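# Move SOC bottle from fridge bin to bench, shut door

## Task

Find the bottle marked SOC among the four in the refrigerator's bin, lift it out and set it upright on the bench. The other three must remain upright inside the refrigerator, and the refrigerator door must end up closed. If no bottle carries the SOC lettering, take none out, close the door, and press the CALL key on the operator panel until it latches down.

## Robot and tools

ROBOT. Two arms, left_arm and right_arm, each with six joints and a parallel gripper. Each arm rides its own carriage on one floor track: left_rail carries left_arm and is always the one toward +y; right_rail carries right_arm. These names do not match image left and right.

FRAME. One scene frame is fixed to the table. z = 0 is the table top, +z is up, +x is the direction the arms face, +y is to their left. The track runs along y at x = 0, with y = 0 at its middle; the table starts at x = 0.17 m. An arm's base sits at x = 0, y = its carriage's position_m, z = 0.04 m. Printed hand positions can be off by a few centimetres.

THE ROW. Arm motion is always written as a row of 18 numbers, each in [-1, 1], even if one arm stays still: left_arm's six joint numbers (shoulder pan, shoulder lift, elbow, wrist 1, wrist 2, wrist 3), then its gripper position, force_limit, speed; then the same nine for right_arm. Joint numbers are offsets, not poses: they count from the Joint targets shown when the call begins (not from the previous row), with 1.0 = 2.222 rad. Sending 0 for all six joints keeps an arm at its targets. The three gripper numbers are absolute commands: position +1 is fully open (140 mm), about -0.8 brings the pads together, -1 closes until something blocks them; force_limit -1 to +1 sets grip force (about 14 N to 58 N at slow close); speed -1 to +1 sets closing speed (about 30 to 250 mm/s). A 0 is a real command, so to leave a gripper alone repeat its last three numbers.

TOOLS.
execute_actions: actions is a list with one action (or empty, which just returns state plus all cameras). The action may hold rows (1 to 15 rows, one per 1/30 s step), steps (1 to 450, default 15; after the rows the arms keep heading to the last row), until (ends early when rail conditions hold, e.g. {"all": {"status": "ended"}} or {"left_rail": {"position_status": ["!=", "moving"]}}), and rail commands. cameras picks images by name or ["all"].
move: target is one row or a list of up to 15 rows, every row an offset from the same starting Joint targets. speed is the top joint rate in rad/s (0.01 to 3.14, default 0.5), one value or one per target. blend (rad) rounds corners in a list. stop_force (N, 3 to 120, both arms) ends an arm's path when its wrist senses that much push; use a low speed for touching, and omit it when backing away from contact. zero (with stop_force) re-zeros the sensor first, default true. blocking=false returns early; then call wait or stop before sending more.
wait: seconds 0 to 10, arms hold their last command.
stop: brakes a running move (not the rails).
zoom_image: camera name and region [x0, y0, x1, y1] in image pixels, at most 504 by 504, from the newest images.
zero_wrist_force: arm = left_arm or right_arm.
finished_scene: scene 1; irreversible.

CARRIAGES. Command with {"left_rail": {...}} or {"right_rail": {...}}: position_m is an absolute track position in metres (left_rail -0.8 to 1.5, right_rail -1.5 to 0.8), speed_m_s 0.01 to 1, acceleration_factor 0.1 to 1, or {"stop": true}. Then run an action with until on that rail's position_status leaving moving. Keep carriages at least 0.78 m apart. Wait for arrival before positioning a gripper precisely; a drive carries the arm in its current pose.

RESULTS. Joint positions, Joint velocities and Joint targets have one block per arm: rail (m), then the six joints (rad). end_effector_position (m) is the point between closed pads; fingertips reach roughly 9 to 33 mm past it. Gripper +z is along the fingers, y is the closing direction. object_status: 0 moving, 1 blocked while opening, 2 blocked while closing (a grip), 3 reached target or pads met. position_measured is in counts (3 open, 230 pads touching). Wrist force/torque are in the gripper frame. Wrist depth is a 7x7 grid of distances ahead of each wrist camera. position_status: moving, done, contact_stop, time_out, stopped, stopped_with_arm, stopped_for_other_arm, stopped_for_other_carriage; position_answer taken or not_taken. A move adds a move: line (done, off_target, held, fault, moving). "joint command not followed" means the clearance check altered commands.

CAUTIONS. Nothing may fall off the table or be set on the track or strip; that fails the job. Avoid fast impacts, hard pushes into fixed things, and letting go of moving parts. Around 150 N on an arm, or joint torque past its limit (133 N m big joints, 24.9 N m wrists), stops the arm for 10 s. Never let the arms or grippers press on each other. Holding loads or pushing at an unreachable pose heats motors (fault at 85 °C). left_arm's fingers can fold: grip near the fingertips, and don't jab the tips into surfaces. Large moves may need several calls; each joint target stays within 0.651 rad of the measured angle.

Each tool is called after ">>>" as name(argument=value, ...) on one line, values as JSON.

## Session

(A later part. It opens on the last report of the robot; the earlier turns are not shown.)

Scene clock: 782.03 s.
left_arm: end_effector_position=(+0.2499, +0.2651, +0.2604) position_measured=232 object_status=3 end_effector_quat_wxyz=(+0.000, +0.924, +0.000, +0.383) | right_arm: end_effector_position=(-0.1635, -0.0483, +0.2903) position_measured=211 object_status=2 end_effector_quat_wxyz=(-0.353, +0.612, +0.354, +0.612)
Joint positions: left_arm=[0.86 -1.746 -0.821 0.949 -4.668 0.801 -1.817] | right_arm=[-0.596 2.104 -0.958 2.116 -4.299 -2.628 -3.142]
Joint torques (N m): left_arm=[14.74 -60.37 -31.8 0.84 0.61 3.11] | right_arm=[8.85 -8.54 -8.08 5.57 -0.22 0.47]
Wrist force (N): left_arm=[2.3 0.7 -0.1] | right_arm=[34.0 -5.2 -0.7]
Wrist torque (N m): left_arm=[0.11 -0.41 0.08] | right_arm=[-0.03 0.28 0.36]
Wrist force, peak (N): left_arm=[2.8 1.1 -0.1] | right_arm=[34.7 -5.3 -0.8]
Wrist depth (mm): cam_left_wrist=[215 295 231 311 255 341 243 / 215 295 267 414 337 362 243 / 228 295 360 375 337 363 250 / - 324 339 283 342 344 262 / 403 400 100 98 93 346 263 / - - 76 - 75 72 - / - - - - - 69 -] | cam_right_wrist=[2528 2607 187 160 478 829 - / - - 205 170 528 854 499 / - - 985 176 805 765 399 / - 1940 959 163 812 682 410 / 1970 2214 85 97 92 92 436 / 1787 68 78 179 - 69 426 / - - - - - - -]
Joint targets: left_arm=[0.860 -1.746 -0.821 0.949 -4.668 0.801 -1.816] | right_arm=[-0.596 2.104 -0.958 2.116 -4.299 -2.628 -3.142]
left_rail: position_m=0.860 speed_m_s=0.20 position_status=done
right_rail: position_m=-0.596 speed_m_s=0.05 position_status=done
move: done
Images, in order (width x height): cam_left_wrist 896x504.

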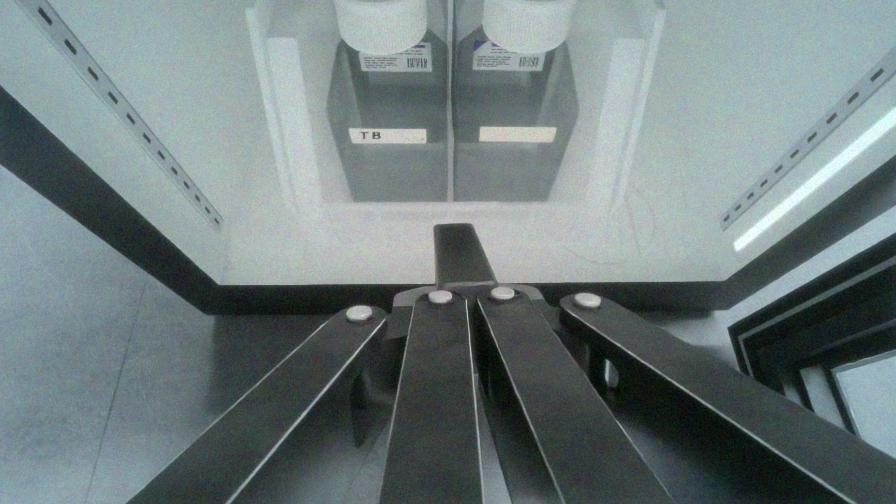

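>>> move(target=[[0.0536,0.0142,-0.0094,-0.0573,-0.0061,0.0747,-1,-1,-0.5,0,0,0,0,0,0,-1,1,-0.6],[0.0764,0.0316,0.0084,-0.1153,-0.0069,0.1069,-1,-1,-0.5,0,0,0,0,0,0,-1,1,-0.6]], speed=0.1, stop_force=10, cameras=["cam_left_wrist"])

Scene clock: 834.77 s.
left_arm: end_effector_position=(+0.3499, +0.2650, +0.1885) position_measured=232 object_status=3 end_effector_quat_wxyz=(+0.000, +0.924, +0.000, +0.383) | right_arm: end_effector_position=(-0.1635, -0.0483, +0.2903) position_measured=211 object_status=2 end_effector_quat_wxyz=(-0.353, +0.612, +0.354, +0.612)
Joint positions: left_arm=[0.86 -1.577 -0.75 0.967 -4.924 0.785 -1.579] | right_arm=[-0.596 2.104 -0.958 2.116 -4.299 -2.628 -3.142]
Joint torques (N m): left_arm=[14.88 -42.93 -5.14 0.61 -4.16 2.79] | right_arm=[8.32 -9.15 -8.21 5.3 -0.24 0.4]
Wrist force (N): left_arm=[2.4 1.1 -0.1] | right_arm=[34.3 -5.2 -0.8]
Wrist torque (N m): left_arm=[0.21 -0.44 0.08] | right_arm=[-0.03 0.23 0.36]
Wrist force, peak (N): left_arm=[2.5 1.0 -0.1] | right_arm=[34.6 -5.4 -0.7]
Wrist depth (mm): cam_left_wrist=[- 131 116 334 125 130 - / - 143 220 314 270 158 - / 200 143 252 287 270 170 227 / 210 155 252 257 262 170 237 / 209 238 157 98 91 185 245 / 222 230 76 - 75 72 234 / - - - - - 69 -] | cam_right_wrist=[- - 192 160 355 820 815 / - - 200 169 529 834 721 / - - 989 177 826 626 395 / 1955 1691 941 163 799 - 402 / 2195 2275 85 97 92 92 433 / 1826 68 78 179 - 69 437 / - - - - - - -]
Joint targets: left_arm=[0.860 -1.577 -0.750 0.967 -4.924 0.785 -1.579] | right_arm=[-0.596 2.104 -0.958 2.116 -4.299 -2.628 -3.142]
left_rail: position_m=0.860 speed_m_s=0.20 position_status=done
right_rail: position_m=-0.596 speed_m_s=0.05 position_status=done
move: done
Images, in order (width x height): cam_left_wrist 896x504.

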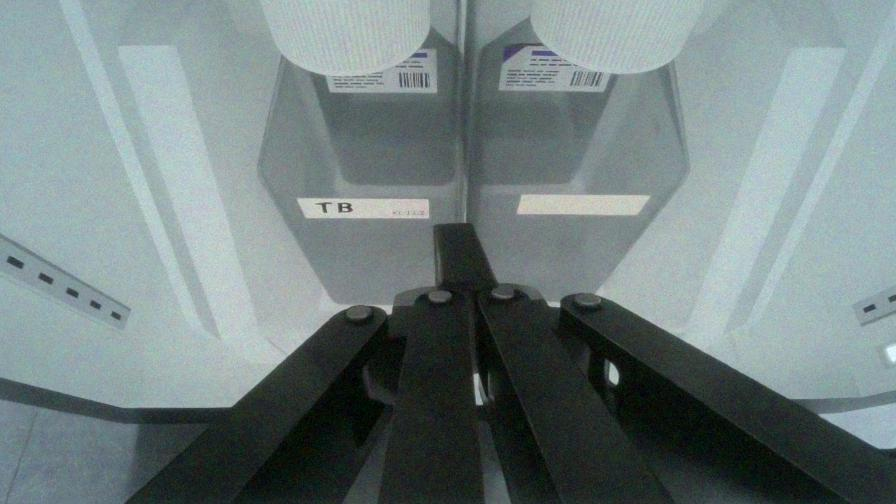

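>>> zoom_image(camera="cam_left_wrist", region=[100, 150, 480, 450])

Scaled by 1.326.

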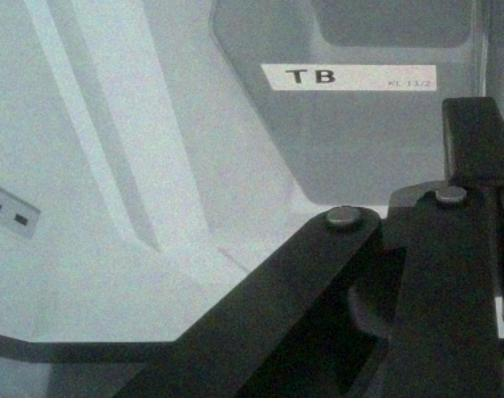

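>>> move(target=[-0.0458,-0.0100,0.0300,0.0257,0.0026,-0.0645,-1,-1,-0.5,0,0,0,0,0,0,-1,1,-0.6], speed=0.06, stop_force=30, cameras=["cam_left_wrist"])

Scene clock: 846.17 s.
left_arm: end_effector_position=(+0.2899, +0.2650, +0.1885) position_measured=232 object_status=3 end_effector_quat_wxyz=(+0.000, +0.924, +0.000, +0.383) | right_arm: end_effector_position=(-0.1635, -0.0483, +0.2903) position_measured=211 object_status=2 end_effector_quat_wxyz=(-0.353, +0.612, +0.354, +0.612)
Joint positions: left_arm=[0.86 -1.678 -0.773 1.034 -4.867 0.791 -1.722] | right_arm=[-0.596 2.104 -0.958 2.116 -4.299 -2.628 -3.142]
Joint torques (N m): left_arm=[-18.01 -60.66 -5 4.95 1.76 -2.76] | right_arm=[3.11 -9.62 -7.9 5.26 -1.67 0.17]
Wrist force (N): left_arm=[6.2 1.3 3.9] | right_arm=[33.6 -5.3 -1.0]
Wrist torque (N m): left_arm=[0.15 -0.34 0.28] | right_arm=[-0.03 0.24 0.37]
Wrist force, peak (N): left_arm=[7.8 1.0 4.5] | right_arm=[34.7 -5.2 -0.9]
Wrist depth (mm): cam_left_wrist=[- 135 123 330 129 153 - / - 134 229 314 261 155 225 / 203 146 260 290 238 167 234 / 213 158 257 260 266 - 246 / 320 - 100 98 90 200 264 / - - 76 - 75 71 252 / - - - - - 69 -] | cam_right_wrist=[- - 187 160 337 840 823 / - 3015 204 169 513 840 525 / - - 1013 177 582 678 403 / - - 981 163 734 610 406 / 2121 2429 85 97 92 92 434 / - 68 78 179 - 69 434 / - - - - - - -]
Joint targets: left_arm=[0.860 -1.678 -0.773 1.034 -4.867 0.791 -1.722] | right_arm=[-0.596 2.104 -0.958 2.116 -4.299 -2.628 -3.142]
left_rail: position_m=0.860 speed_m_s=0.20 position_status=done
right_rail: position_m=-0.596 speed_m_s=0.05 position_status=done
move: done
Images, in order (width x height): cam_left_wrist 896x504.

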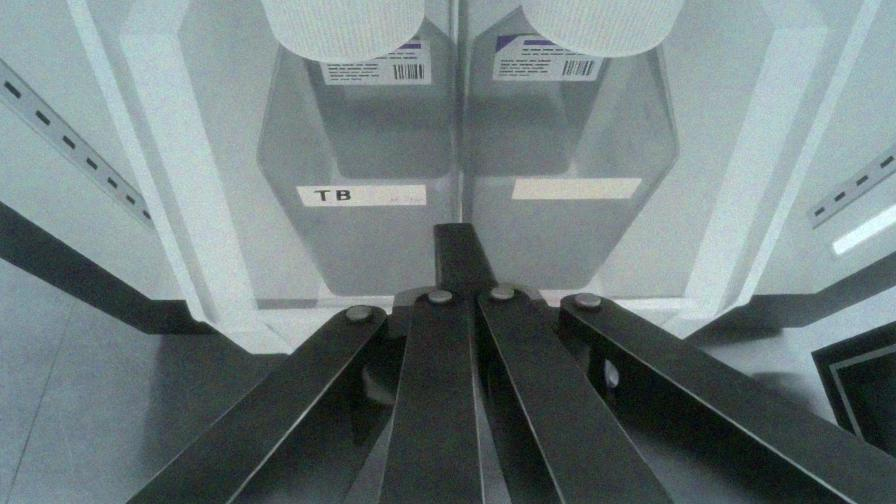

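>>> move(target=[-0.0572,-0.0032,0.0201,0.0376,0.0096,-0.0784,-1,-1,-0.5,0,0,0,0,0,0,-1,1,-0.6], speed=0.06, stop_force=30, cameras=["cam_left_wrist","cam_right_wrist"])

Scene clock: 854.83 s.
left_arm: end_effector_position=(+0.2148, +0.2649, +0.1883) position_measured=232 object_status=3 end_effector_quat_wxyz=(+0.000, +0.924, +0.000, +0.383) | right_arm: end_effector_position=(-0.1635, -0.0483, +0.2903) position_measured=211 object_status=2 end_effector_quat_wxyz=(-0.353, +0.612, +0.354, +0.612)
Joint positions: left_arm=[0.86 -1.805 -0.78 1.079 -4.783 0.812 -1.896] | right_arm=[-0.596 2.104 -0.958 2.116 -4.299 -2.628 -3.142]
Joint torques (N m): left_arm=[-17.89 -60.3 -5.3 4.96 1.8 -2.68] | right_arm=[-8.86 -10.36 -7.84 5.14 -2.9 0.29]
Wrist force (N): left_arm=[5.9 1.3 3.2] | right_arm=[32.4 -5.7 -1.4]
Wrist torque (N m): left_arm=[0.19 -0.30 0.26] | right_arm=[-0.02 0.22 0.37]
Wrist force, peak (N): left_arm=[10.5 1.1 1.5] | right_arm=[33.9 -5.4 -1.1]
Wrist depth (mm): cam_left_wrist=[- 151 121 331 132 151 220 / - 137 281 315 281 164 241 / 374 147 268 288 259 167 262 / - - 260 265 266 196 263 / - - 100 98 90 - 260 / 300 - 76 - 75 71 250 / - - - - - 69 -] | cam_right_wrist=[- - 287 160 725 831 - / - - 334 170 743 837 497 / 2002 3381 981 177 548 619 406 / - - 981 163 130 - 412 / 2254 2361 85 97 92 94 431 / - 68 78 179 - 69 440 / - - - - - - -]
Joint targets: left_arm=[0.860 -1.805 -0.780 1.079 -4.783 0.812 -1.896] | right_arm=[-0.596 2.104 -0.958 2.116 -4.299 -2.628 -3.142]
left_rail: position_m=0.860 speed_m_s=0.20 position_status=done
right_rail: position_m=-0.596 speed_m_s=0.05 position_status=done
move: done
Images, in order (width x height): cam_left_wrist 896x504, cam_right_wrist 896x504.

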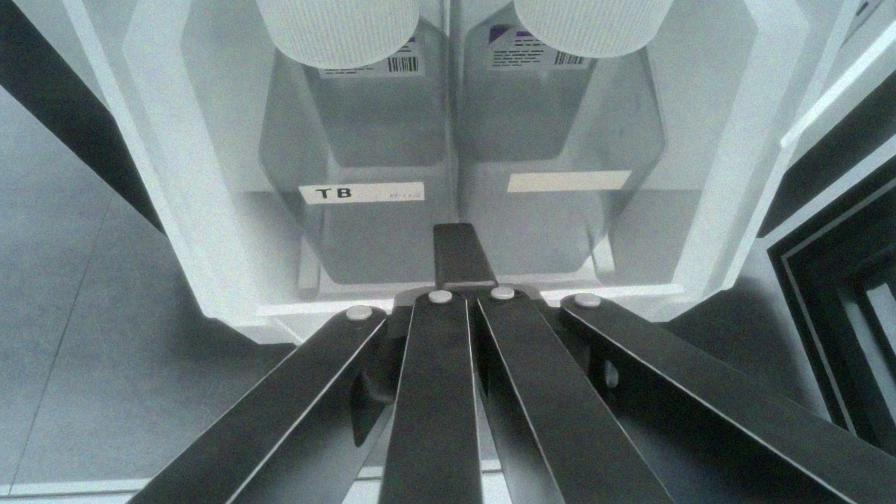

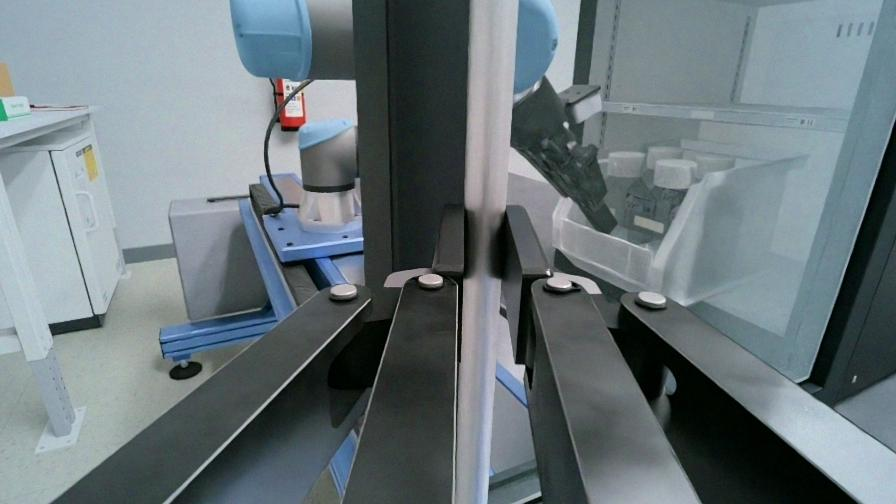

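>>> move(target=[[0,-0.0250,-0.0870,0.1120,0,0,-1,-1,-0.5,0,0,0,0,0,0,-1,1,-0.6],[0.0644,-0.2737,0.0338,0.1373,0.3413,0.1054,-1,-1,-0.5,0,0,0,0,0,0,-1,1,-0.6]], speed=[0.15,0.4], cameras=["cam_left_wrist","cam_right_wrist"])

Scene clock: 918.73 s.
left_arm: end_effector_position=(+0.1000, +0.4901, +0.4002) position_measured=232 object_status=3 end_effector_quat_wxyz=(+0.000, +1.000, +0.000, +0.000) | right_arm: end_effector_position=(-0.1635, -0.0483, +0.2903) position_measured=211 object_status=2 end_effector_quat_wxyz=(-0.353, +0.612, +0.354, +0.612)
Joint positions: left_arm=[0.86 -1.662 -1.388 1.154 -4.478 1.57 -1.662] | right_arm=[-0.596 2.104 -0.958 2.116 -4.299 -2.628 -3.142]
Joint torques (N m): left_arm=[14.35 -37.93 -4.6 4.89 2.31 2.84] | right_arm=[-8.81 -10.31 -8.05 4.89 -2.71 0.12]
Wrist force (N): left_arm=[1.7 0.4 -0.9] | right_arm=[32.2 -5.5 -1.1]
Wrist torque (N m): left_arm=[0.08 -0.35 -0.02] | right_arm=[-0.07 0.25 0.37]
Wrist force, peak (N): left_arm=[6.1 1.3 3.4] | right_arm=[32.5 -5.9 -1.3]
Wrist depth (mm): cam_left_wrist=[463 - - - - 367 490 / 501 503 513 522 529 533 538 / 460 475 537 525 528 537 485 / 403 488 - 122 558 - 515 / 377 520 94 98 90 1475 - / 1345 - 76 - 75 72 468 / - - - - - 69 -] | cam_right_wrist=[2691 3089 184 160 768 831 - / 2691 - 205 169 749 840 719 / - - 966 176 674 615 402 / 1738 2502 977 163 596 - 413 / 2103 2275 85 97 92 551 435 / 1826 68 78 179 - 69 437 / - - - - - - -]
Joint targets: left_arm=[0.860 -1.662 -1.388 1.154 -4.478 1.571 -1.662] | right_arm=[-0.596 2.104 -0.958 2.116 -4.299 -2.628 -3.142]
left_rail: position_m=0.860 speed_m_s=0.20 position_status=done
right_rail: position_m=-0.596 speed_m_s=0.05 position_status=done
move: done
Images, in order (width x height): cam_left_wrist 896x504, cam_right_wrist 896x504.

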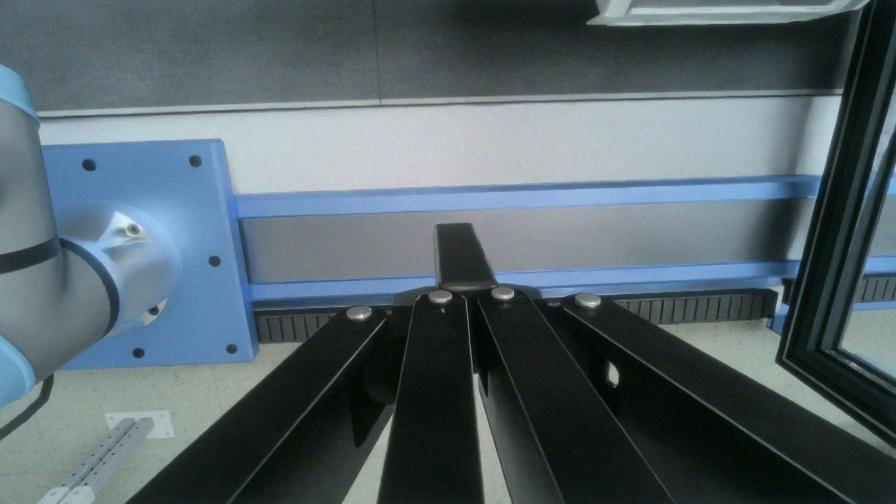

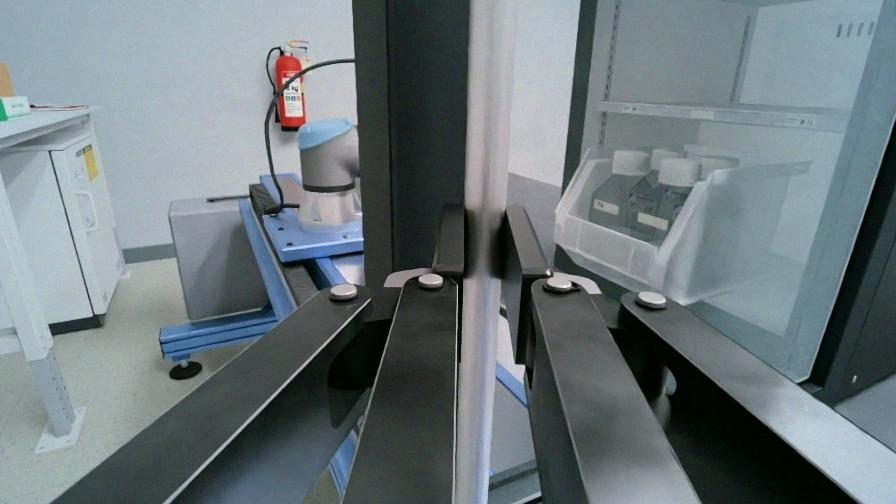

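>>> execute_actions(actions=[{"left_rail":{"position_m":0.6},"rows":[[0,0,0,0,0,0,-0.1,-1,-0.5,0,0,0,0,0,0,-1,1,-0.6]],"steps":100,"until":{"left_rail":{"position_status":["!=","moving"]}}}], cameras=["cam_left_wrist"])

Scene clock: 924.77 s.
left_arm: end_effector_position=(+0.0999, +0.2302, +0.4002) position_measured=141 object_status=3 end_effector_quat_wxyz=(+0.000, +1.000, +0.000, +0.000) | right_arm: end_effector_position=(-0.1635, -0.0483, +0.2903) position_measured=211 object_status=2 end_effector_quat_wxyz=(-0.353, +0.612, +0.354, +0.612)
Joint positions: left_arm=[0.6 -1.662 -1.388 1.154 -4.478 1.571 -1.662] | right_arm=[-0.596 2.104 -0.958 2.116 -4.299 -2.628 -3.142]
Joint torques (N m): left_arm=[-0.19 -29.22 -14.3 1.21 1.03 2.7] | right_arm=[-8.35 -10.91 -7.46 4.82 -2.68 -0.07]
Wrist force (N): left_arm=[1.9 0.5 -0.7] | right_arm=[32.3 -5.3 -1.1]
Wrist torque (N m): left_arm=[0.10 -0.38 -0.02] | right_arm=[-0.04 0.25 0.37]
Wrist force, peak (N): left_arm=[2.1 1.7 -0.8] | right_arm=[32.5 -5.6 -1.3]
Wrist depth (mm): cam_left_wrist=[- 474 378 377 - 479 - / 519 521 509 518 535 510 543 / 460 479 523 522 539 540 555 / 401 486 522 542 146 - 548 / 378 450 97 1282 104 94 1368 / - 79 - 1407 - 70 74 / - - - 1493 - - 71] | cam_right_wrist=[- 3208 191 160 751 829 768 / - - 190 169 815 843 496 / - - - 177 691 571 408 / - - 810 162 145 577 412 / 2296 2429 85 97 92 91 434 / - 68 78 179 - 69 435 / - - - - - - -]
Joint targets: left_arm=[0.600 -1.662 -1.388 1.154 -4.478 1.571 -1.662] | right_arm=[-0.596 2.104 -0.958 2.116 -4.299 -2.628 -3.142]
left_rail: position_m=0.600 speed_m_s=0.20 position_status=done
right_rail: position_m=-0.596 speed_m_s=0.05 position_status=done
Images, in order (width x height): cam_left_wrist 896x504.

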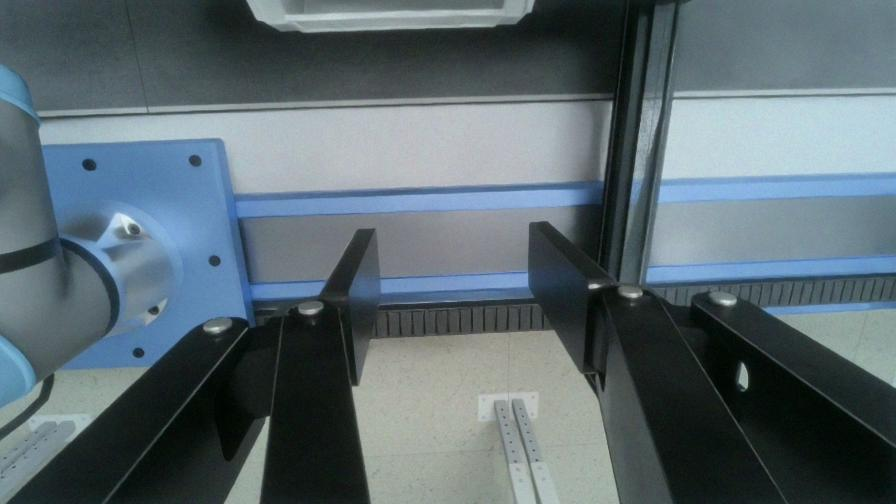

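>>> move(target=[0.1,0.045,-0.0405,-0.004,0,0.1,-0.1,-1,-0.5,0,0,0,0,0,0,-1,1,-0.6], speed=0.3, cameras=["cam_left_wrist"])

Scene clock: 930.07 s.
left_arm: end_effector_position=(+0.1843, +0.2198, +0.3868) position_measured=141 object_status=3 end_effector_quat_wxyz=(-0.001, +1.000, +0.000, +0.000) end_effector_velocity=(+0.002, +0.000, +0.000) end_effector_angular_velocity=(+0.000, -0.001, +0.003) | right_arm: end_effector_position=(-0.1635, -0.0483, +0.2903) position_measured=211 object_status=2 end_effector_quat_wxyz=(-0.353, +0.612, +0.354, +0.612)
Joint positions: left_arm=[0.6 -1.44 -1.288 1.064 -4.487 1.571 -1.44] | right_arm=[-0.596 2.104 -0.958 2.116 -4.299 -2.628 -3.142]
Joint velocities: left_arm=[0 0.005 0.001 -0.001 0 -0.001 0.002] | right_arm=[within noise]
Joint torques (N m): left_arm=[15.11 -22.07 -33.25 0.61 -1.73 2.83] | right_arm=[-7.76 -11.27 -7.7 4.78 -2.67 0.03]
Wrist force (N): left_arm=[1.8 0.7 -0.9] | right_arm=[32.2 -5.7 -1.2]
Wrist torque (N m): left_arm=[0.15 -0.37 -0.01] | right_arm=[-0.11 0.25 0.37]
Wrist force, peak (N): left_arm=[2.9 0.6 -0.9] | right_arm=[32.5 -5.5 -1.3]
Wrist depth (mm): cam_left_wrist=[441 - 351 361 419 304 208 / - - 384 387 - 377 501 / 522 519 530 543 538 538 544 / 476 486 529 537 146 556 563 / 431 481 98 583 104 94 587 / - 79 78 1530 - 70 71 / - - - 1521 - - 71] | cam_right_wrist=[- - 190 160 768 848 - / - - 202 170 775 845 499 / - - 1153 177 - - 629 / 2068 1668 820 162 129 586 413 / 2406 2317 85 97 92 552 436 / - 68 78 179 - 69 438 / - - - - - - -]
Joint targets: left_arm=[0.600 -1.440 -1.288 1.064 -4.487 1.571 -1.440] | right_arm=[-0.596 2.104 -0.958 2.116 -4.299 -2.628 -3.142]
left_rail: position_m=0.600 speed_m_s=0.20 position_status=done
right_rail: position_m=-0.596 speed_m_s=0.05 position_status=done
move: done
Images, in order (width x height): cam_left_wrist 896x504.

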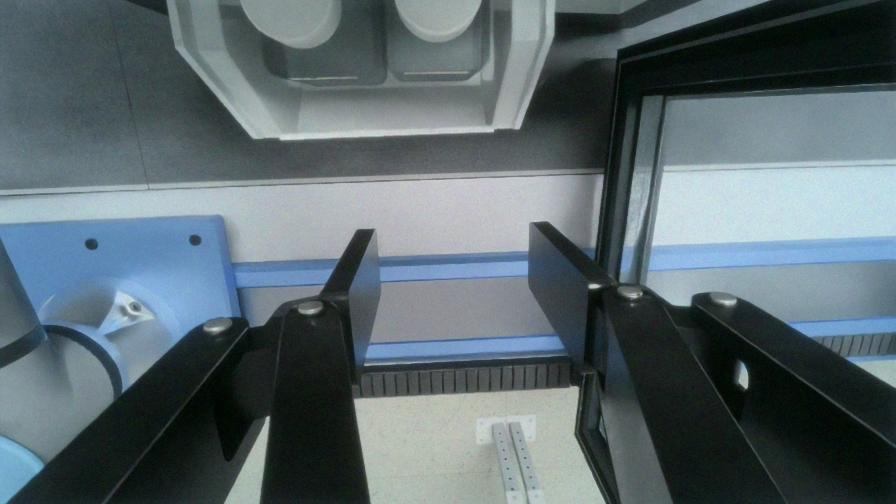

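>>> move(target=[0.0967,0.0440,-0.0405,-0.004,0,0.0967,-0.22,-1,-0.5,0,0,0,0,0,0,-1,1,-0.6], speed=0.25, cameras=["cam_left_wrist"])

Scene clock: 948.33 s.
left_arm: end_effector_position=(+0.2398, +0.2236, +0.3766) position_measured=157 object_status=3 end_effector_quat_wxyz=(+0.000, +1.000, -0.001, -0.007) | right_arm: end_effector_position=(-0.1635, -0.0483, +0.2903) position_measured=211 object_status=2 end_effector_quat_wxyz=(-0.353, +0.612, +0.354, +0.612)
Joint positions: left_arm=[0.6 -1.298 -1.223 1.003 -4.49 1.584 -1.296] | right_arm=[-0.596 2.104 -0.958 2.116 -4.299 -2.628 -3.142]
Joint torques (N m): left_arm=[-0.14 -33.9 -18.18 2.68 -0.46 0.04] | right_arm=[11.63 -44.89 -10.73 -1.36 -0.96 -0.03]
Wrist force (N): left_arm=[-26.3 -7.2 -1.7] | right_arm=[1.6 -1.4 2.4]
Wrist torque (N m): left_arm=[-1.35 5.01 -0.26] | right_arm=[-0.39 0.40 0.41]
Wrist force, peak (N): left_arm=[-137.5 9.7 -40.5] | right_arm=[45.3 8.7 6.8]
Wrist depth (mm): cam_left_wrist=[258 - 374 374 387 303 214 / - 262 - 238 419 358 236 / 476 - 386 392 510 416 224 / 496 521 527 554 466 558 562 / 482 489 94 542 96 94 569 / - 79 78 - - 74 - / - - - 1466 - - -] | cam_right_wrist=[2502 - 191 159 758 777 - / - 2750 - 170 802 848 520 / 2234 - 818 177 699 - 405 / - - 826 163 577 - 411 / 2296 2254 85 167 92 94 434 / - 68 78 179 - 69 438 / - - - - - - -]
Joint targets: left_arm=[0.600 -1.298 -1.223 1.003 -4.490 1.584 -1.296] | right_arm=[-0.596 2.104 -0.958 2.116 -4.299 -2.628 -3.142]
Tool commands: left_gripper/position=-0.223529 left_gripper/force_limit=-1.0 left_gripper/speed=-0.498039 right_gripper/position=-1.0 right_gripper/force_limit=+1.0 right_gripper/speed=-0.6
FORCE FAULT: contact force on the left arm reached its limit, and that arm stopped for 10 seconds. The contact can be on any part of that arm, not only on its tool. That arm's remaining commands of this call were not run. That arm's target is now where it stood when the stop ended, not its last command. That arm accepts commands again.
left_rail: position_m=0.600 speed_m_s=0.20 position_status=done
right_rail: position_m=-0.596 speed_m_s=0.05 position_status=done
move: fault (left_arm); left_arm: the shoulder pan is farthest, 0.073 rad from its target
Images, in order (width x height): cam_left_wrist 896x504.

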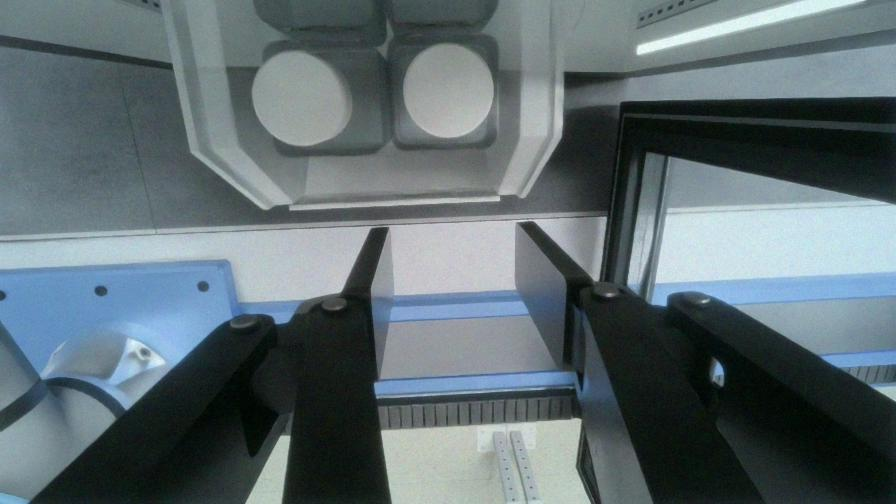

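>>> move(target=[-0.1639,-0.0741,0.0680,0.0050,-0.0059,-0.1648,-0.22,-1,-0.5,0,0,0,0,0,0,-1,1,-0.6], speed=0.25, cameras=["cam_left_wrist","cam_right_wrist"])

Scene clock: 963.70 s.
left_arm: end_effector_position=(+0.1003, +0.2300, +0.3999) position_measured=157 object_status=3 end_effector_quat_wxyz=(+0.000, +1.000, +0.000, +0.000) | right_arm: end_effector_position=(-0.1635, -0.0483, +0.2903) position_measured=211 object_status=2 end_effector_quat_wxyz=(-0.353, +0.612, +0.354, +0.612)
Joint positions: left_arm=[0.6 -1.661 -1.387 1.154 -4.479 1.57 -1.661] | right_arm=[-0.596 2.104 -0.958 2.116 -4.299 -2.628 -3.142]
Joint torques (N m): left_arm=[-14.39 -35.78 -5.28 4.88 -2.37 -2.77] | right_arm=[-4.87 -45.12 -14.76 -0.27 -0.02 -0.1]
Wrist force (N): left_arm=[2.4 0.5 -1.2] | right_arm=[-3.3 -3.7 0.5]
Wrist torque (N m): left_arm=[0.11 -0.49 0.17] | right_arm=[-0.29 0.39 0.40]
Wrist force, peak (N): left_arm=[-26.1 -7.4 -2.3] | right_arm=[-5.3 -5.3 0.1]
Wrist depth (mm): cam_left_wrist=[- 448 385 354 - 494 - / 520 520 510 519 533 515 532 / 462 476 525 521 528 555 564 / 405 492 530 538 162 - - / 378 499 94 638 97 - 1415 / - 79 78 1511 - 74 1466 / - - - 1540 - - -] | cam_right_wrist=[- 2528 191 160 478 826 770 / - 2944 186 169 794 860 662 / - - - 177 - - 395 / - 2634 826 163 609 637 412 / 2157 2234 85 167 92 92 435 / 1775 68 78 180 - 69 430 / - - - - - - -]
Joint targets: left_arm=[0.600 -1.662 -1.387 1.154 -4.479 1.570 -1.662] | right_arm=[-0.596 2.104 -0.958 2.116 -4.299 -2.628 -3.142]
left_rail: position_m=0.600 speed_m_s=0.20 position_status=done
right_rail: position_m=-0.596 speed_m_s=0.05 position_status=done
move: done
Images, in order (width x height): cam_left_wrist 896x504, cam_right_wrist 896x504.

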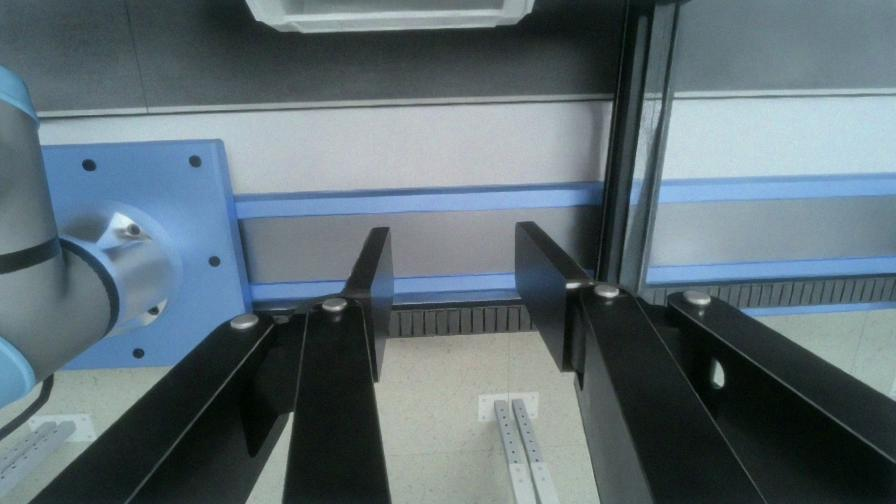

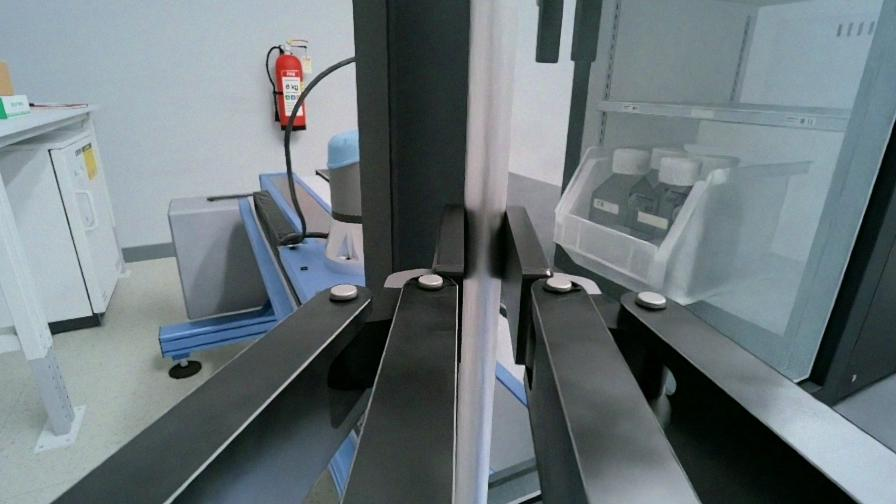

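>>> execute_actions(actions=[{"left_rail":{"position_m":0.75},"steps":100,"until":{"left_rail":{"position_status":["!=","moving"]}}}])

>>> move(target=[-0.0797,0.1520,0.0157,-0.0513,-0.3372,-0.1258,-0.14,-1,-0.5,0,0,0,0,0,0,-1,1,-0.6], speed=0.25, cameras=["cam_left_wrist"])

Scene clock: 988.57 s.
left_arm: end_effector_position=(+0.1002, +0.3801, +0.3999) position_measured=157 object_status=3 end_effector_quat_wxyz=(+0.000, +1.000, +0.000, +0.000) | right_arm: end_effector_position=(-0.1635, -0.0483, +0.2903) position_measured=211 object_status=2 end_effector_quat_wxyz=(-0.353, +0.612, +0.354, +0.612)
Joint positions: left_arm=[0.75 -1.662 -1.387 1.154 -4.479 1.57 -1.662] | right_arm=[-0.596 2.104 -0.958 2.116 -4.299 -2.628 -3.142]
Joint torques (N m): left_arm=[-7.25 -26.78 -10.3 3.2 -1.94 -2.73] | right_arm=[-8.98 -44.28 -14.51 0.43 0.54 0]
Wrist force (N): left_arm=[2.2 0.6 -1.1] | right_arm=[-3.0 -4.0 0.5]
Wrist torque (N m): left_arm=[0.12 -0.46 0.17] | right_arm=[-0.35 0.36 0.40]
Wrist force, peak (N): left_arm=[2.6 1.8 -1.1] | right_arm=[-3.3 -4.2 0.3]
Wrist depth (mm): cam_left_wrist=[458 - - - 477 - - / 512 521 495 510 517 532 538 / 460 479 523 527 533 547 539 / 405 486 - - 136 571 597 / 376 453 94 1331 96 98 1407 / - 79 78 1399 - 74 - / - - - - - - -] | cam_right_wrist=[- - 189 160 784 831 761 / - - 206 170 - 815 517 / 1646 - 894 177 - 667 396 / 2018 - 917 163 131 - 412 / 2018 2406 85 167 92 92 434 / 1826 68 78 179 - 69 437 / - - - - - - -]
Joint targets: left_arm=[0.750 -1.662 -1.387 1.154 -4.479 1.570 -1.662] | right_arm=[-0.596 2.104 -0.958 2.116 -4.299 -2.628 -3.142]
Tool commands: left_gripper/position=-0.22 left_gripper/force_limit=-1.0 left_gripper/speed=-0.5 right_gripper/position=-1.0 right_gripper/force_limit=+1.0 right_gripper/speed=-0.6
left_rail: position_m=0.750 speed_m_s=0.20 position_status=done
right_rail: position_m=-0.596 speed_m_s=0.05 position_status=done

Scene clock: 992.20 s.
left_arm: end_effector_position=(+0.2150, +0.2292, +0.3220) position_measured=146 object_status=3 end_effector_quat_wxyz=(+0.000, +0.924, +0.000, +0.382) | right_arm: end_effector_position=(-0.1635, -0.0483, +0.2903) position_measured=211 object_status=2 end_effector_quat_wxyz=(-0.353, +0.612, +0.354, +0.612)
Joint positions: left_arm=[0.75 -1.839 -1.05 1.189 -4.593 0.822 -1.941] | right_arm=[-0.596 2.104 -0.958 2.116 -4.299 -2.628 -3.142]
Joint torques (N m): left_arm=[-15.19 -33.65 -5.58 1 -4.15 -2.92] | right_arm=[-8.92 -43.16 -14.19 0.38 0.61 -0.06]
Wrist force (N): left_arm=[2.7 1.0 -0.6] | right_arm=[-3.3 -4.1 0.6]
Wrist torque (N m): left_arm=[0.16 -0.50 0.27] | right_arm=[-0.37 0.40 0.40]
Wrist force, peak (N): left_arm=[2.8 1.0 -0.5] | right_arm=[-3.4 -4.1 0.5]
Wrist depth (mm): cam_left_wrist=[206 207 209 211 206 212 205 / 250 339 283 283 458 300 227 / 275 312 318 237 435 310 222 / - - 271 414 412 330 245 / - - 101 380 102 94 257 / - 81 112 421 - 70 - / - - - 418 - - 73] | cam_right_wrist=[- - 192 160 464 837 797 / - - 805 170 772 848 723 / 2214 - 818 177 - 671 406 / 2034 - 890 163 120 600 410 / 2553 2383 85 167 92 92 432 / - 68 78 180 - 69 437 / - - - - - - -]
Joint targets: left_arm=[0.750 -1.839 -1.050 1.189 -4.593 0.821 -1.941] | right_arm=[-0.596 2.104 -0.958 2.116 -4.299 -2.628 -3.142]
left_rail: position_m=0.750 speed_m_s=0.20 position_status=done
right_rail: position_m=-0.596 speed_m_s=0.05 position_status=done
move: done
Images, in order (width x height): cam_left_wrist 896x504.

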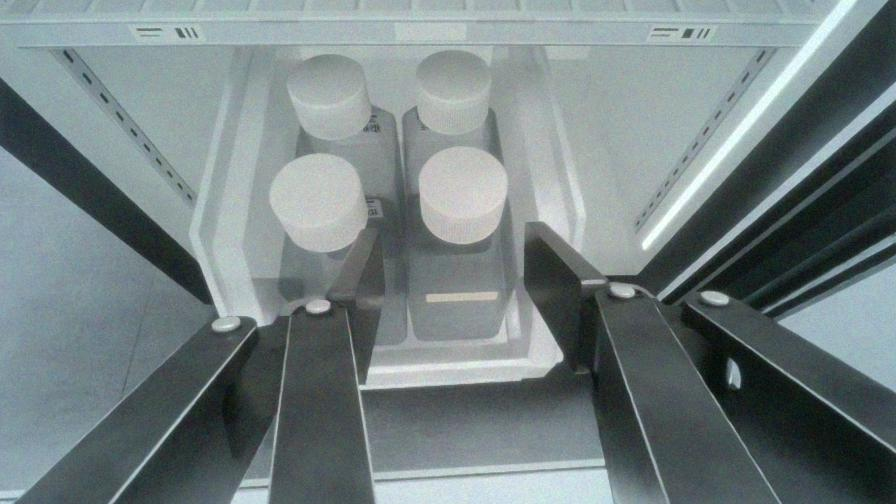

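>>> execute_actions(actions=[{"left_rail":{"position_m":0.747,"speed_m_s":0.05},"steps":60,"until":{"left_rail":{"position_status":["!=","moving"]}}}])

>>> move(target=[0.0567,0.0204,0.0399,-0.1135,-0.0113,0.0768,-0.14,-1,-0.5,0,0,0,0,0,0,-1,1,-0.6], speed=0.12, stop_force=10, cameras=["cam_left_wrist"])

Scene clock: 1004.83 s.
left_arm: end_effector_position=(+0.2150, +0.2261, +0.3219) position_measured=146 object_status=3 end_effector_quat_wxyz=(+0.000, +0.924, +0.000, +0.382) | right_arm: end_effector_position=(-0.1635, -0.0483, +0.2903) position_measured=211 object_status=2 end_effector_quat_wxyz=(-0.353, +0.612, +0.354, +0.612)
Joint positions: left_arm=[0.747 -1.839 -1.05 1.189 -4.593 0.821 -1.941] | right_arm=[-0.596 2.104 -0.958 2.116 -4.299 -2.628 -3.142]
Joint torques (N m): left_arm=[-13 -39.37 -6.85 1.23 -3.9 -2.73] | right_arm=[-8.95 -42.67 -13.86 0.46 0.53 -0.1]
Wrist force (N): left_arm=[2.4 1.2 -0.4] | right_arm=[-3.1 -3.8 0.5]
Wrist torque (N m): left_arm=[0.19 -0.42 0.27] | right_arm=[-0.31 0.37 0.40]
Wrist force, peak (N): left_arm=[2.4 2.1 -0.4] | right_arm=[-3.4 -4.0 0.3]
Wrist depth (mm): cam_left_wrist=[206 204 209 210 206 212 203 / 267 349 273 281 457 296 219 / - 323 430 238 409 310 218 / - - 225 403 410 326 241 / - 90 101 377 130 95 272 / - 81 - - - 70 - / - - - 410 - - 73] | cam_right_wrist=[2580 - 185 160 457 826 - / - - 206 169 802 840 520 / - - 890 177 686 566 405 / - 1896 910 162 130 - 412 / 2254 2453 85 167 92 91 432 / 1762 68 78 179 - 69 432 / - - - - - - -]
Joint targets: left_arm=[0.747 -1.839 -1.050 1.189 -4.593 0.821 -1.941] | right_arm=[-0.596 2.104 -0.958 2.116 -4.299 -2.628 -3.142]
Tool commands: left_gripper/position=-0.14 left_gripper/force_limit=-1.0 left_gripper/speed=-0.5 right_gripper/position=-1.0 right_gripper/force_limit=+1.0 right_gripper/speed=-0.6
left_rail: position_m=0.747 speed_m_s=0.05 position_status=done
right_rail: position_m=-0.596 speed_m_s=0.05 position_status=done

Scene clock: 1008.13 s.
left_arm: end_effector_position=(+0.2800, +0.2263, +0.2491) position_measured=146 object_status=3 end_effector_quat_wxyz=(+0.000, +0.924, +0.000, +0.382) | right_arm: end_effector_position=(-0.1635, -0.0483, +0.2903) position_measured=211 object_status=2 end_effector_quat_wxyz=(-0.353, +0.612, +0.354, +0.612)
Joint positions: left_arm=[0.747 -1.713 -1.004 1.278 -4.845 0.796 -1.771] | right_arm=[-0.596 2.104 -0.958 2.116 -4.299 -2.628 -3.142]
Joint torques (N m): left_arm=[17.18 -30.23 -2.33 0.97 -3.15 2.93] | right_arm=[-8.95 -42.42 -14.56 0.35 0.59 -0.04]
Wrist force (N): left_arm=[4.9 4.1 -6.7] | right_arm=[-3.8 -3.7 0.7]
Wrist torque (N m): left_arm=[-0.09 -0.47 0.03] | right_arm=[-0.34 0.38 0.40]
Wrist force, peak (N): left_arm=[5.4 4.0 -7.8] | right_arm=[-4.2 -3.9 0.3]
Wrist depth (mm): cam_left_wrist=[251 182 271 182 263 299 210 / - 183 257 187 - 300 202 / - 147 362 149 198 300 203 / - 137 145 143 146 281 224 / 147 137 101 308 113 94 203 / - 81 112 284 256 67 - / - - - 248 - - 68] | cam_right_wrist=[- - 189 157 443 860 857 / - - - 169 577 537 493 / - - 1005 177 657 594 395 / - - 837 163 621 - 414 / 1955 2453 85 167 92 92 435 / - 68 78 179 - 69 439 / - - - - - - -]
Joint targets: left_arm=[0.747 -1.713 -1.004 1.278 -4.845 0.796 -1.771] | right_arm=[-0.596 2.104 -0.958 2.116 -4.299 -2.628 -3.142]
left_rail: position_m=0.747 speed_m_s=0.05 position_status=done
right_rail: position_m=-0.596 speed_m_s=0.05 position_status=done
move: done
Images, in order (width x height): cam_left_wrist 896x504.

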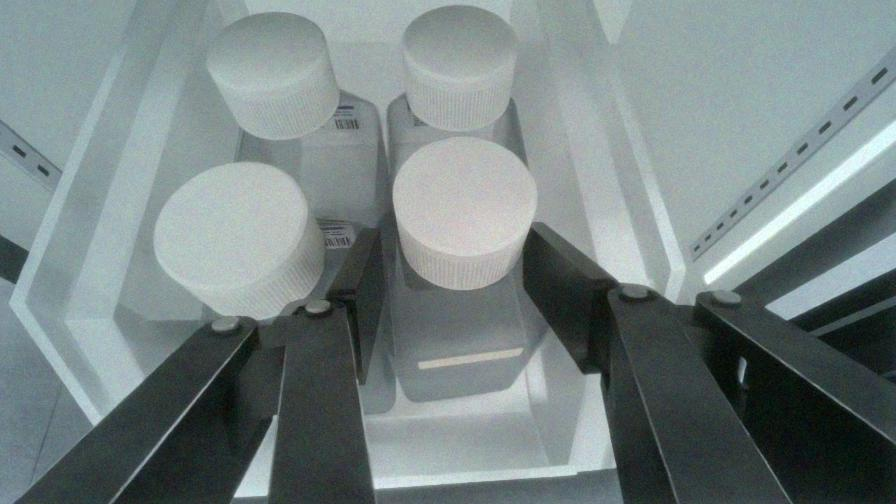

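>>> move(target=[-0.0284,-0.0102,-0.0200,0.0568,0.0057,-0.0384,-0.14,-1,-0.5,0,0,0,0,0,0,-1,1,-0.6], speed=0.12)

>>> execute_actions(actions=[{"left_rail":{"position_m":0.7425,"speed_m_s":0.05},"rows":[[0,0,0,0,0,0,-0.12,-1,-0.5,0,0,0,0,0,0,-1,1,-0.6]],"steps":60,"until":{"left_rail":{"position_status":["!=","moving"]}}}], cameras=["cam_left_wrist"])

Scene clock: 1016.73 s.
left_arm: end_effector_position=(+0.2469, +0.2244, +0.2849) position_measured=146 object_status=3 end_effector_quat_wxyz=(+0.000, +0.924, +0.000, +0.381) | right_arm: end_effector_position=(-0.1635, -0.0483, +0.2903) position_measured=211 object_status=2 end_effector_quat_wxyz=(-0.353, +0.612, +0.354, +0.612)
Joint positions: left_arm=[0.747 -1.776 -1.027 1.233 -4.719 0.809 -1.856] | right_arm=[-0.596 2.104 -0.958 2.116 -4.299 -2.628 -3.142]
Joint torques (N m): left_arm=[-13.88 -52.14 -29.52 5.04 0.78 -2.62] | right_arm=[-8.74 -42.24 -14.93 0.3 0.49 -0.01]
Wrist force (N): left_arm=[2.6 1.1 -0.1] | right_arm=[-3.2 -3.8 0.5]
Wrist torque (N m): left_arm=[0.18 -0.47 0.27] | right_arm=[-0.30 0.40 0.40]
Wrist force, peak (N): left_arm=[5.0 4.4 -6.7] | right_arm=[-4.2 -3.8 0.8]
Wrist depth (mm): cam_left_wrist=[254 302 228 234 166 275 197 / 255 263 229 238 438 277 207 / 255 213 403 192 226 295 219 / - 212 154 357 165 319 218 / - 193 101 342 130 96 229 / - 81 111 316 244 70 - / - - - - - - -] | cam_right_wrist=[- 3015 195 160 438 826 - / 2453 - 826 169 555 797 507 / - - 857 177 - 607 392 / - 2528 878 163 131 - 412 / 2034 2429 85 167 92 94 434 / 1800 68 78 180 - 69 437 / - - - - - - -]
Joint targets: left_arm=[0.747 -1.776 -1.027 1.233 -4.719 0.809 -1.856] | right_arm=[-0.596 2.104 -0.958 2.116 -4.299 -2.628 -3.142]
left_rail: position_m=0.747 speed_m_s=0.05 position_status=done
right_rail: position_m=-0.596 speed_m_s=0.05 position_status=done
move: done

Scene clock: 1017.17 s.
left_arm: end_effector_position=(+0.2468, +0.2199, +0.2851) position_measured=144 object_status=3 end_effector_quat_wxyz=(+0.000, +0.924, +0.000, +0.381) | right_arm: end_effector_position=(-0.1635, -0.0483, +0.2903) position_measured=211 object_status=2 end_effector_quat_wxyz=(-0.353, +0.612, +0.354, +0.612)
Joint positions: left_arm=[0.743 -1.776 -1.027 1.233 -4.719 0.809 -1.856] | right_arm=[-0.596 2.104 -0.958 2.116 -4.299 -2.628 -3.142]
Joint torques (N m): left_arm=[-14.11 -48 -30.98 5.14 0.58 -2.69] | right_arm=[-8.6 -41.79 -15.02 0.29 0.46 -0.04]
Wrist force (N): left_arm=[2.6 0.9 -0.3] | right_arm=[-3.2 -3.6 0.5]
Wrist torque (N m): left_arm=[0.15 -0.48 0.27] | right_arm=[-0.27 0.39 0.40]
Wrist force, peak (N): left_arm=[2.5 2.0 -0.3] | right_arm=[-3.2 -4.0 0.5]
Wrist depth (mm): cam_left_wrist=[246 280 234 231 395 268 191 / 249 252 229 236 437 288 200 / 259 204 194 194 397 288 218 / - 200 183 360 154 310 204 / - 95 101 338 102 96 229 / - 79 78 316 - 70 74 / - - - - - - -] | cam_right_wrist=[- - 191 160 434 829 - / - - 854 170 707 590 693 / - - 831 177 727 569 392 / 2051 2121 881 163 599 638 414 / 1986 2254 85 166 92 92 433 / - 68 78 180 - 69 453 / - - - - - - -]
Joint targets: left_arm=[0.742 -1.776 -1.027 1.233 -4.719 0.809 -1.856] | right_arm=[-0.596 2.104 -0.958 2.116 -4.299 -2.628 -3.142]
left_rail: position_m=0.743 position_m_goal=0.742 speed_m_s=0.05 position_status=done
right_rail: position_m=-0.596 speed_m_s=0.05 position_status=done
Images, in order (width x height): cam_left_wrist 896x504.

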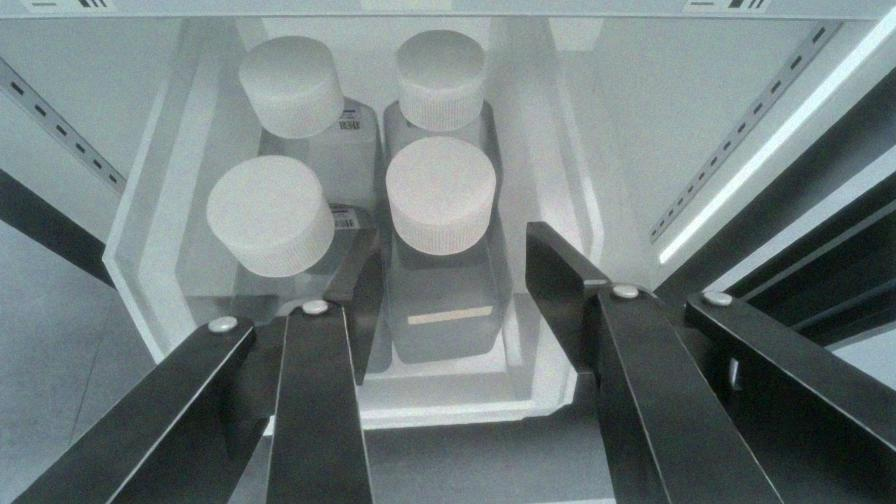

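>>> execute_actions(actions=[{"left_rail":{"position_m":0.7465,"speed_m_s":0.05},"steps":60,"until":{"left_rail":{"position_status":["!=","moving"]}}}])

>>> move(target=[0.0284,0.0102,0.0200,-0.0568,-0.0057,0.0384,-0.12,-1,-0.5,0,0,0,0,0,0,-1,1,-0.6], speed=0.1, stop_force=8, cameras=["cam_left_wrist"])

Scene clock: 1026.63 s.
left_arm: end_effector_position=(+0.2468, +0.2238, +0.2850) position_measured=144 object_status=3 end_effector_quat_wxyz=(+0.000, +0.924, +0.000, +0.381) | right_arm: end_effector_position=(-0.1635, -0.0483, +0.2903) position_measured=211 object_status=2 end_effector_quat_wxyz=(-0.353, +0.612, +0.354, +0.612)
Joint positions: left_arm=[0.746 -1.776 -1.027 1.233 -4.719 0.809 -1.856] | right_arm=[-0.596 2.104 -0.958 2.116 -4.299 -2.628 -3.142]
Joint torques (N m): left_arm=[-11.43 -41.51 -28.65 4.91 0.62 -2.65] | right_arm=[-8.31 -40.87 -14.67 0.05 0.47 0.14]
Wrist force (N): left_arm=[2.5 1.1 -0.4] | right_arm=[-3.0 -4.0 0.2]
Wrist torque (N m): left_arm=[0.19 -0.46 0.26] | right_arm=[-0.35 0.36 0.40]
Wrist force, peak (N): left_arm=[2.6 2.6 0.0] | right_arm=[-3.3 -4.1 0.5]
Wrist depth (mm): cam_left_wrist=[255 270 304 235 263 274 196 / 256 266 229 236 440 294 207 / 255 217 331 196 269 295 219 / - 201 181 358 154 319 217 / - 92 101 340 107 95 229 / - 79 112 310 245 70 74 / - - - - - - 70] | cam_right_wrist=[- - 187 160 440 831 794 / - - 812 169 555 831 723 / - - - 177 713 571 586 / 2317 1800 903 163 604 642 423 / 2121 2275 85 167 92 92 436 / - 68 78 180 - 69 436 / - - - - - - -]
Joint targets: left_arm=[0.746 -1.776 -1.027 1.233 -4.719 0.809 -1.856] | right_arm=[-0.596 2.104 -0.958 2.116 -4.299 -2.628 -3.142]
Tool commands: left_gripper/position=-0.12 left_gripper/force_limit=-1.0 left_gripper/speed=-0.5 right_gripper/position=-1.0 right_gripper/force_limit=+1.0 right_gripper/speed=-0.6
left_rail: position_m=0.746 speed_m_s=0.05 position_status=done
right_rail: position_m=-0.596 speed_m_s=0.05 position_status=done

Scene clock: 1029.07 s.
left_arm: end_effector_position=(+0.2800, +0.2258, +0.2491) position_measured=144 object_status=3 end_effector_quat_wxyz=(+0.000, +0.924, +0.000, +0.382) | right_arm: end_effector_position=(-0.1635, -0.0483, +0.2903) position_measured=211 object_status=2 end_effector_quat_wxyz=(-0.353, +0.612, +0.354, +0.612)
Joint positions: left_arm=[0.747 -1.713 -1.004 1.278 -4.845 0.796 -1.771] | right_arm=[-0.596 2.104 -0.958 2.116 -4.299 -2.628 -3.142]
Joint torques (N m): left_arm=[14.9 -33.27 -5 0.92 -4.08 2.88] | right_arm=[-8.55 -41.21 -14.29 0.06 0.43 0.02]
Wrist force (N): left_arm=[2.5 1.0 -0.4] | right_arm=[-3.2 -3.9 0.3]
Wrist torque (N m): left_arm=[0.16 -0.45 0.08] | right_arm=[-0.34 0.39 0.40]
Wrist force, peak (N): left_arm=[2.8 0.9 -0.4] | right_arm=[-3.3 -4.2 0.4]
Wrist depth (mm): cam_left_wrist=[251 179 270 182 257 300 210 / 227 189 191 190 258 300 201 / - 150 360 149 178 302 202 / - 137 149 143 146 283 224 / - 95 98 308 102 96 203 / - 79 112 285 - 70 74 / - - - 247 - - 71] | cam_right_wrist=[2275 - 195 160 436 854 810 / - - 3015 170 546 587 520 / - - 920 177 734 575 581 / - 1813 890 163 146 - 411 / 1840 2406 85 166 92 91 433 / - 68 78 179 - 69 434 / - - - - - - -]
Joint targets: left_arm=[0.746 -1.713 -1.004 1.278 -4.845 0.796 -1.771] | right_arm=[-0.596 2.104 -0.958 2.116 -4.299 -2.628 -3.142]
left_rail: position_m=0.747 position_m_goal=0.746 speed_m_s=0.05 position_status=done
right_rail: position_m=-0.596 speed_m_s=0.05 position_status=done
move: done
Images, in order (width x height): cam_left_wrist 896x504.

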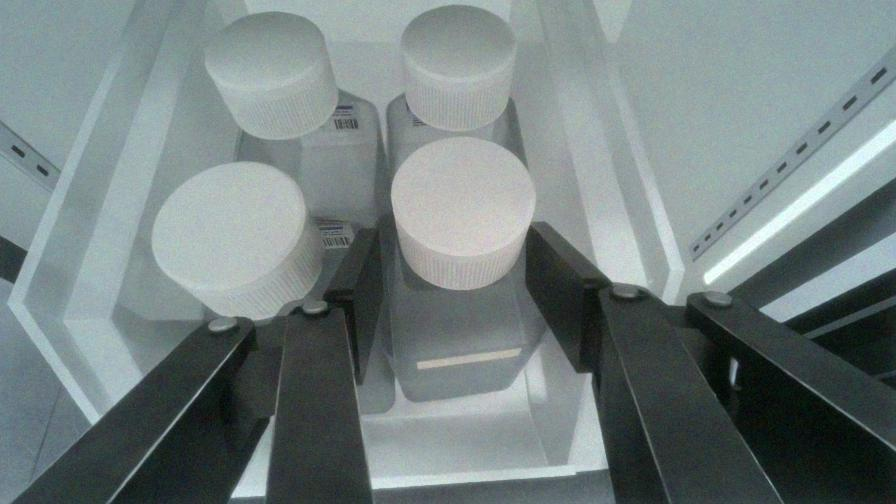

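>>> execute_actions(actions=[{"rows":[[0,0,0,0,0,0,-1,0.1,-1,0,0,0,0,0,0,-1,1,-0.6]],"steps":75}], cameras=["cam_left_wrist"])

Scene clock: 1036.17 s.
left_arm: end_effector_position=(+0.2800, +0.2258, +0.2491) position_measured=161 object_status=2 end_effector_quat_wxyz=(+0.000, +0.924, +0.000, +0.382) | right_arm: end_effector_position=(-0.1635, -0.0483, +0.2903) position_measured=211 object_status=2 end_effector_quat_wxyz=(-0.353, +0.612, +0.354, +0.612)
Joint positions: left_arm=[0.747 -1.713 -1.004 1.278 -4.845 0.796 -1.771] | right_arm=[-0.596 2.104 -0.958 2.116 -4.299 -2.628 -3.142]
Joint torques (N m): left_arm=[14.75 -33.33 -5.46 3.76 2.59 2.82] | right_arm=[-8.46 -40.04 -14.22 0.03 0.33 0.09]
Wrist force (N): left_arm=[10.9 2.9 -21.8] | right_arm=[-5.6 -3.2 0.8]
Wrist torque (N m): left_arm=[-0.37 -0.57 -0.14] | right_arm=[-0.34 0.41 0.40]
Wrist force, peak (N): left_arm=[11.1 2.9 -22.1] | right_arm=[-5.7 -3.4 0.8]
Wrist depth (mm): cam_left_wrist=[250 187 269 183 259 299 210 / - 199 187 184 193 300 201 / - 150 355 149 195 282 202 / - 137 139 147 159 281 223 / - 147 95 306 96 98 211 / - 80 73 285 118 73 70 / - - - 248 - - -] | cam_right_wrist=[- - 191 160 442 829 777 / - - 201 170 555 612 657 / - - 857 177 689 579 406 / - 3208 872 163 587 - 411 / 2317 2406 85 167 92 91 431 / - 68 78 179 - 69 440 / - - - - - - -]
Joint targets: left_arm=[0.746 -1.713 -1.004 1.278 -4.845 0.796 -1.771] | right_arm=[-0.596 2.104 -0.958 2.116 -4.299 -2.628 -3.142]
left_rail: position_m=0.747 position_m_goal=0.746 speed_m_s=0.05 position_status=done
right_rail: position_m=-0.596 speed_m_s=0.05 position_status=done
Images, in order (width x height): cam_left_wrist 896x504.

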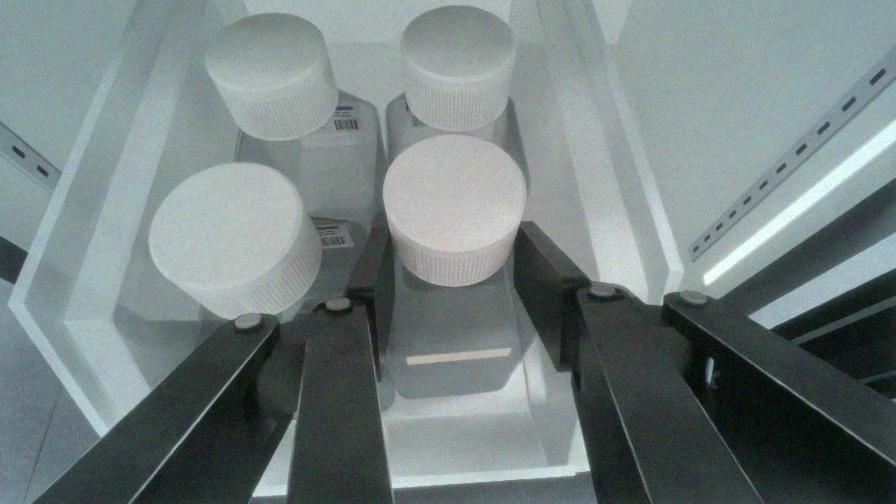

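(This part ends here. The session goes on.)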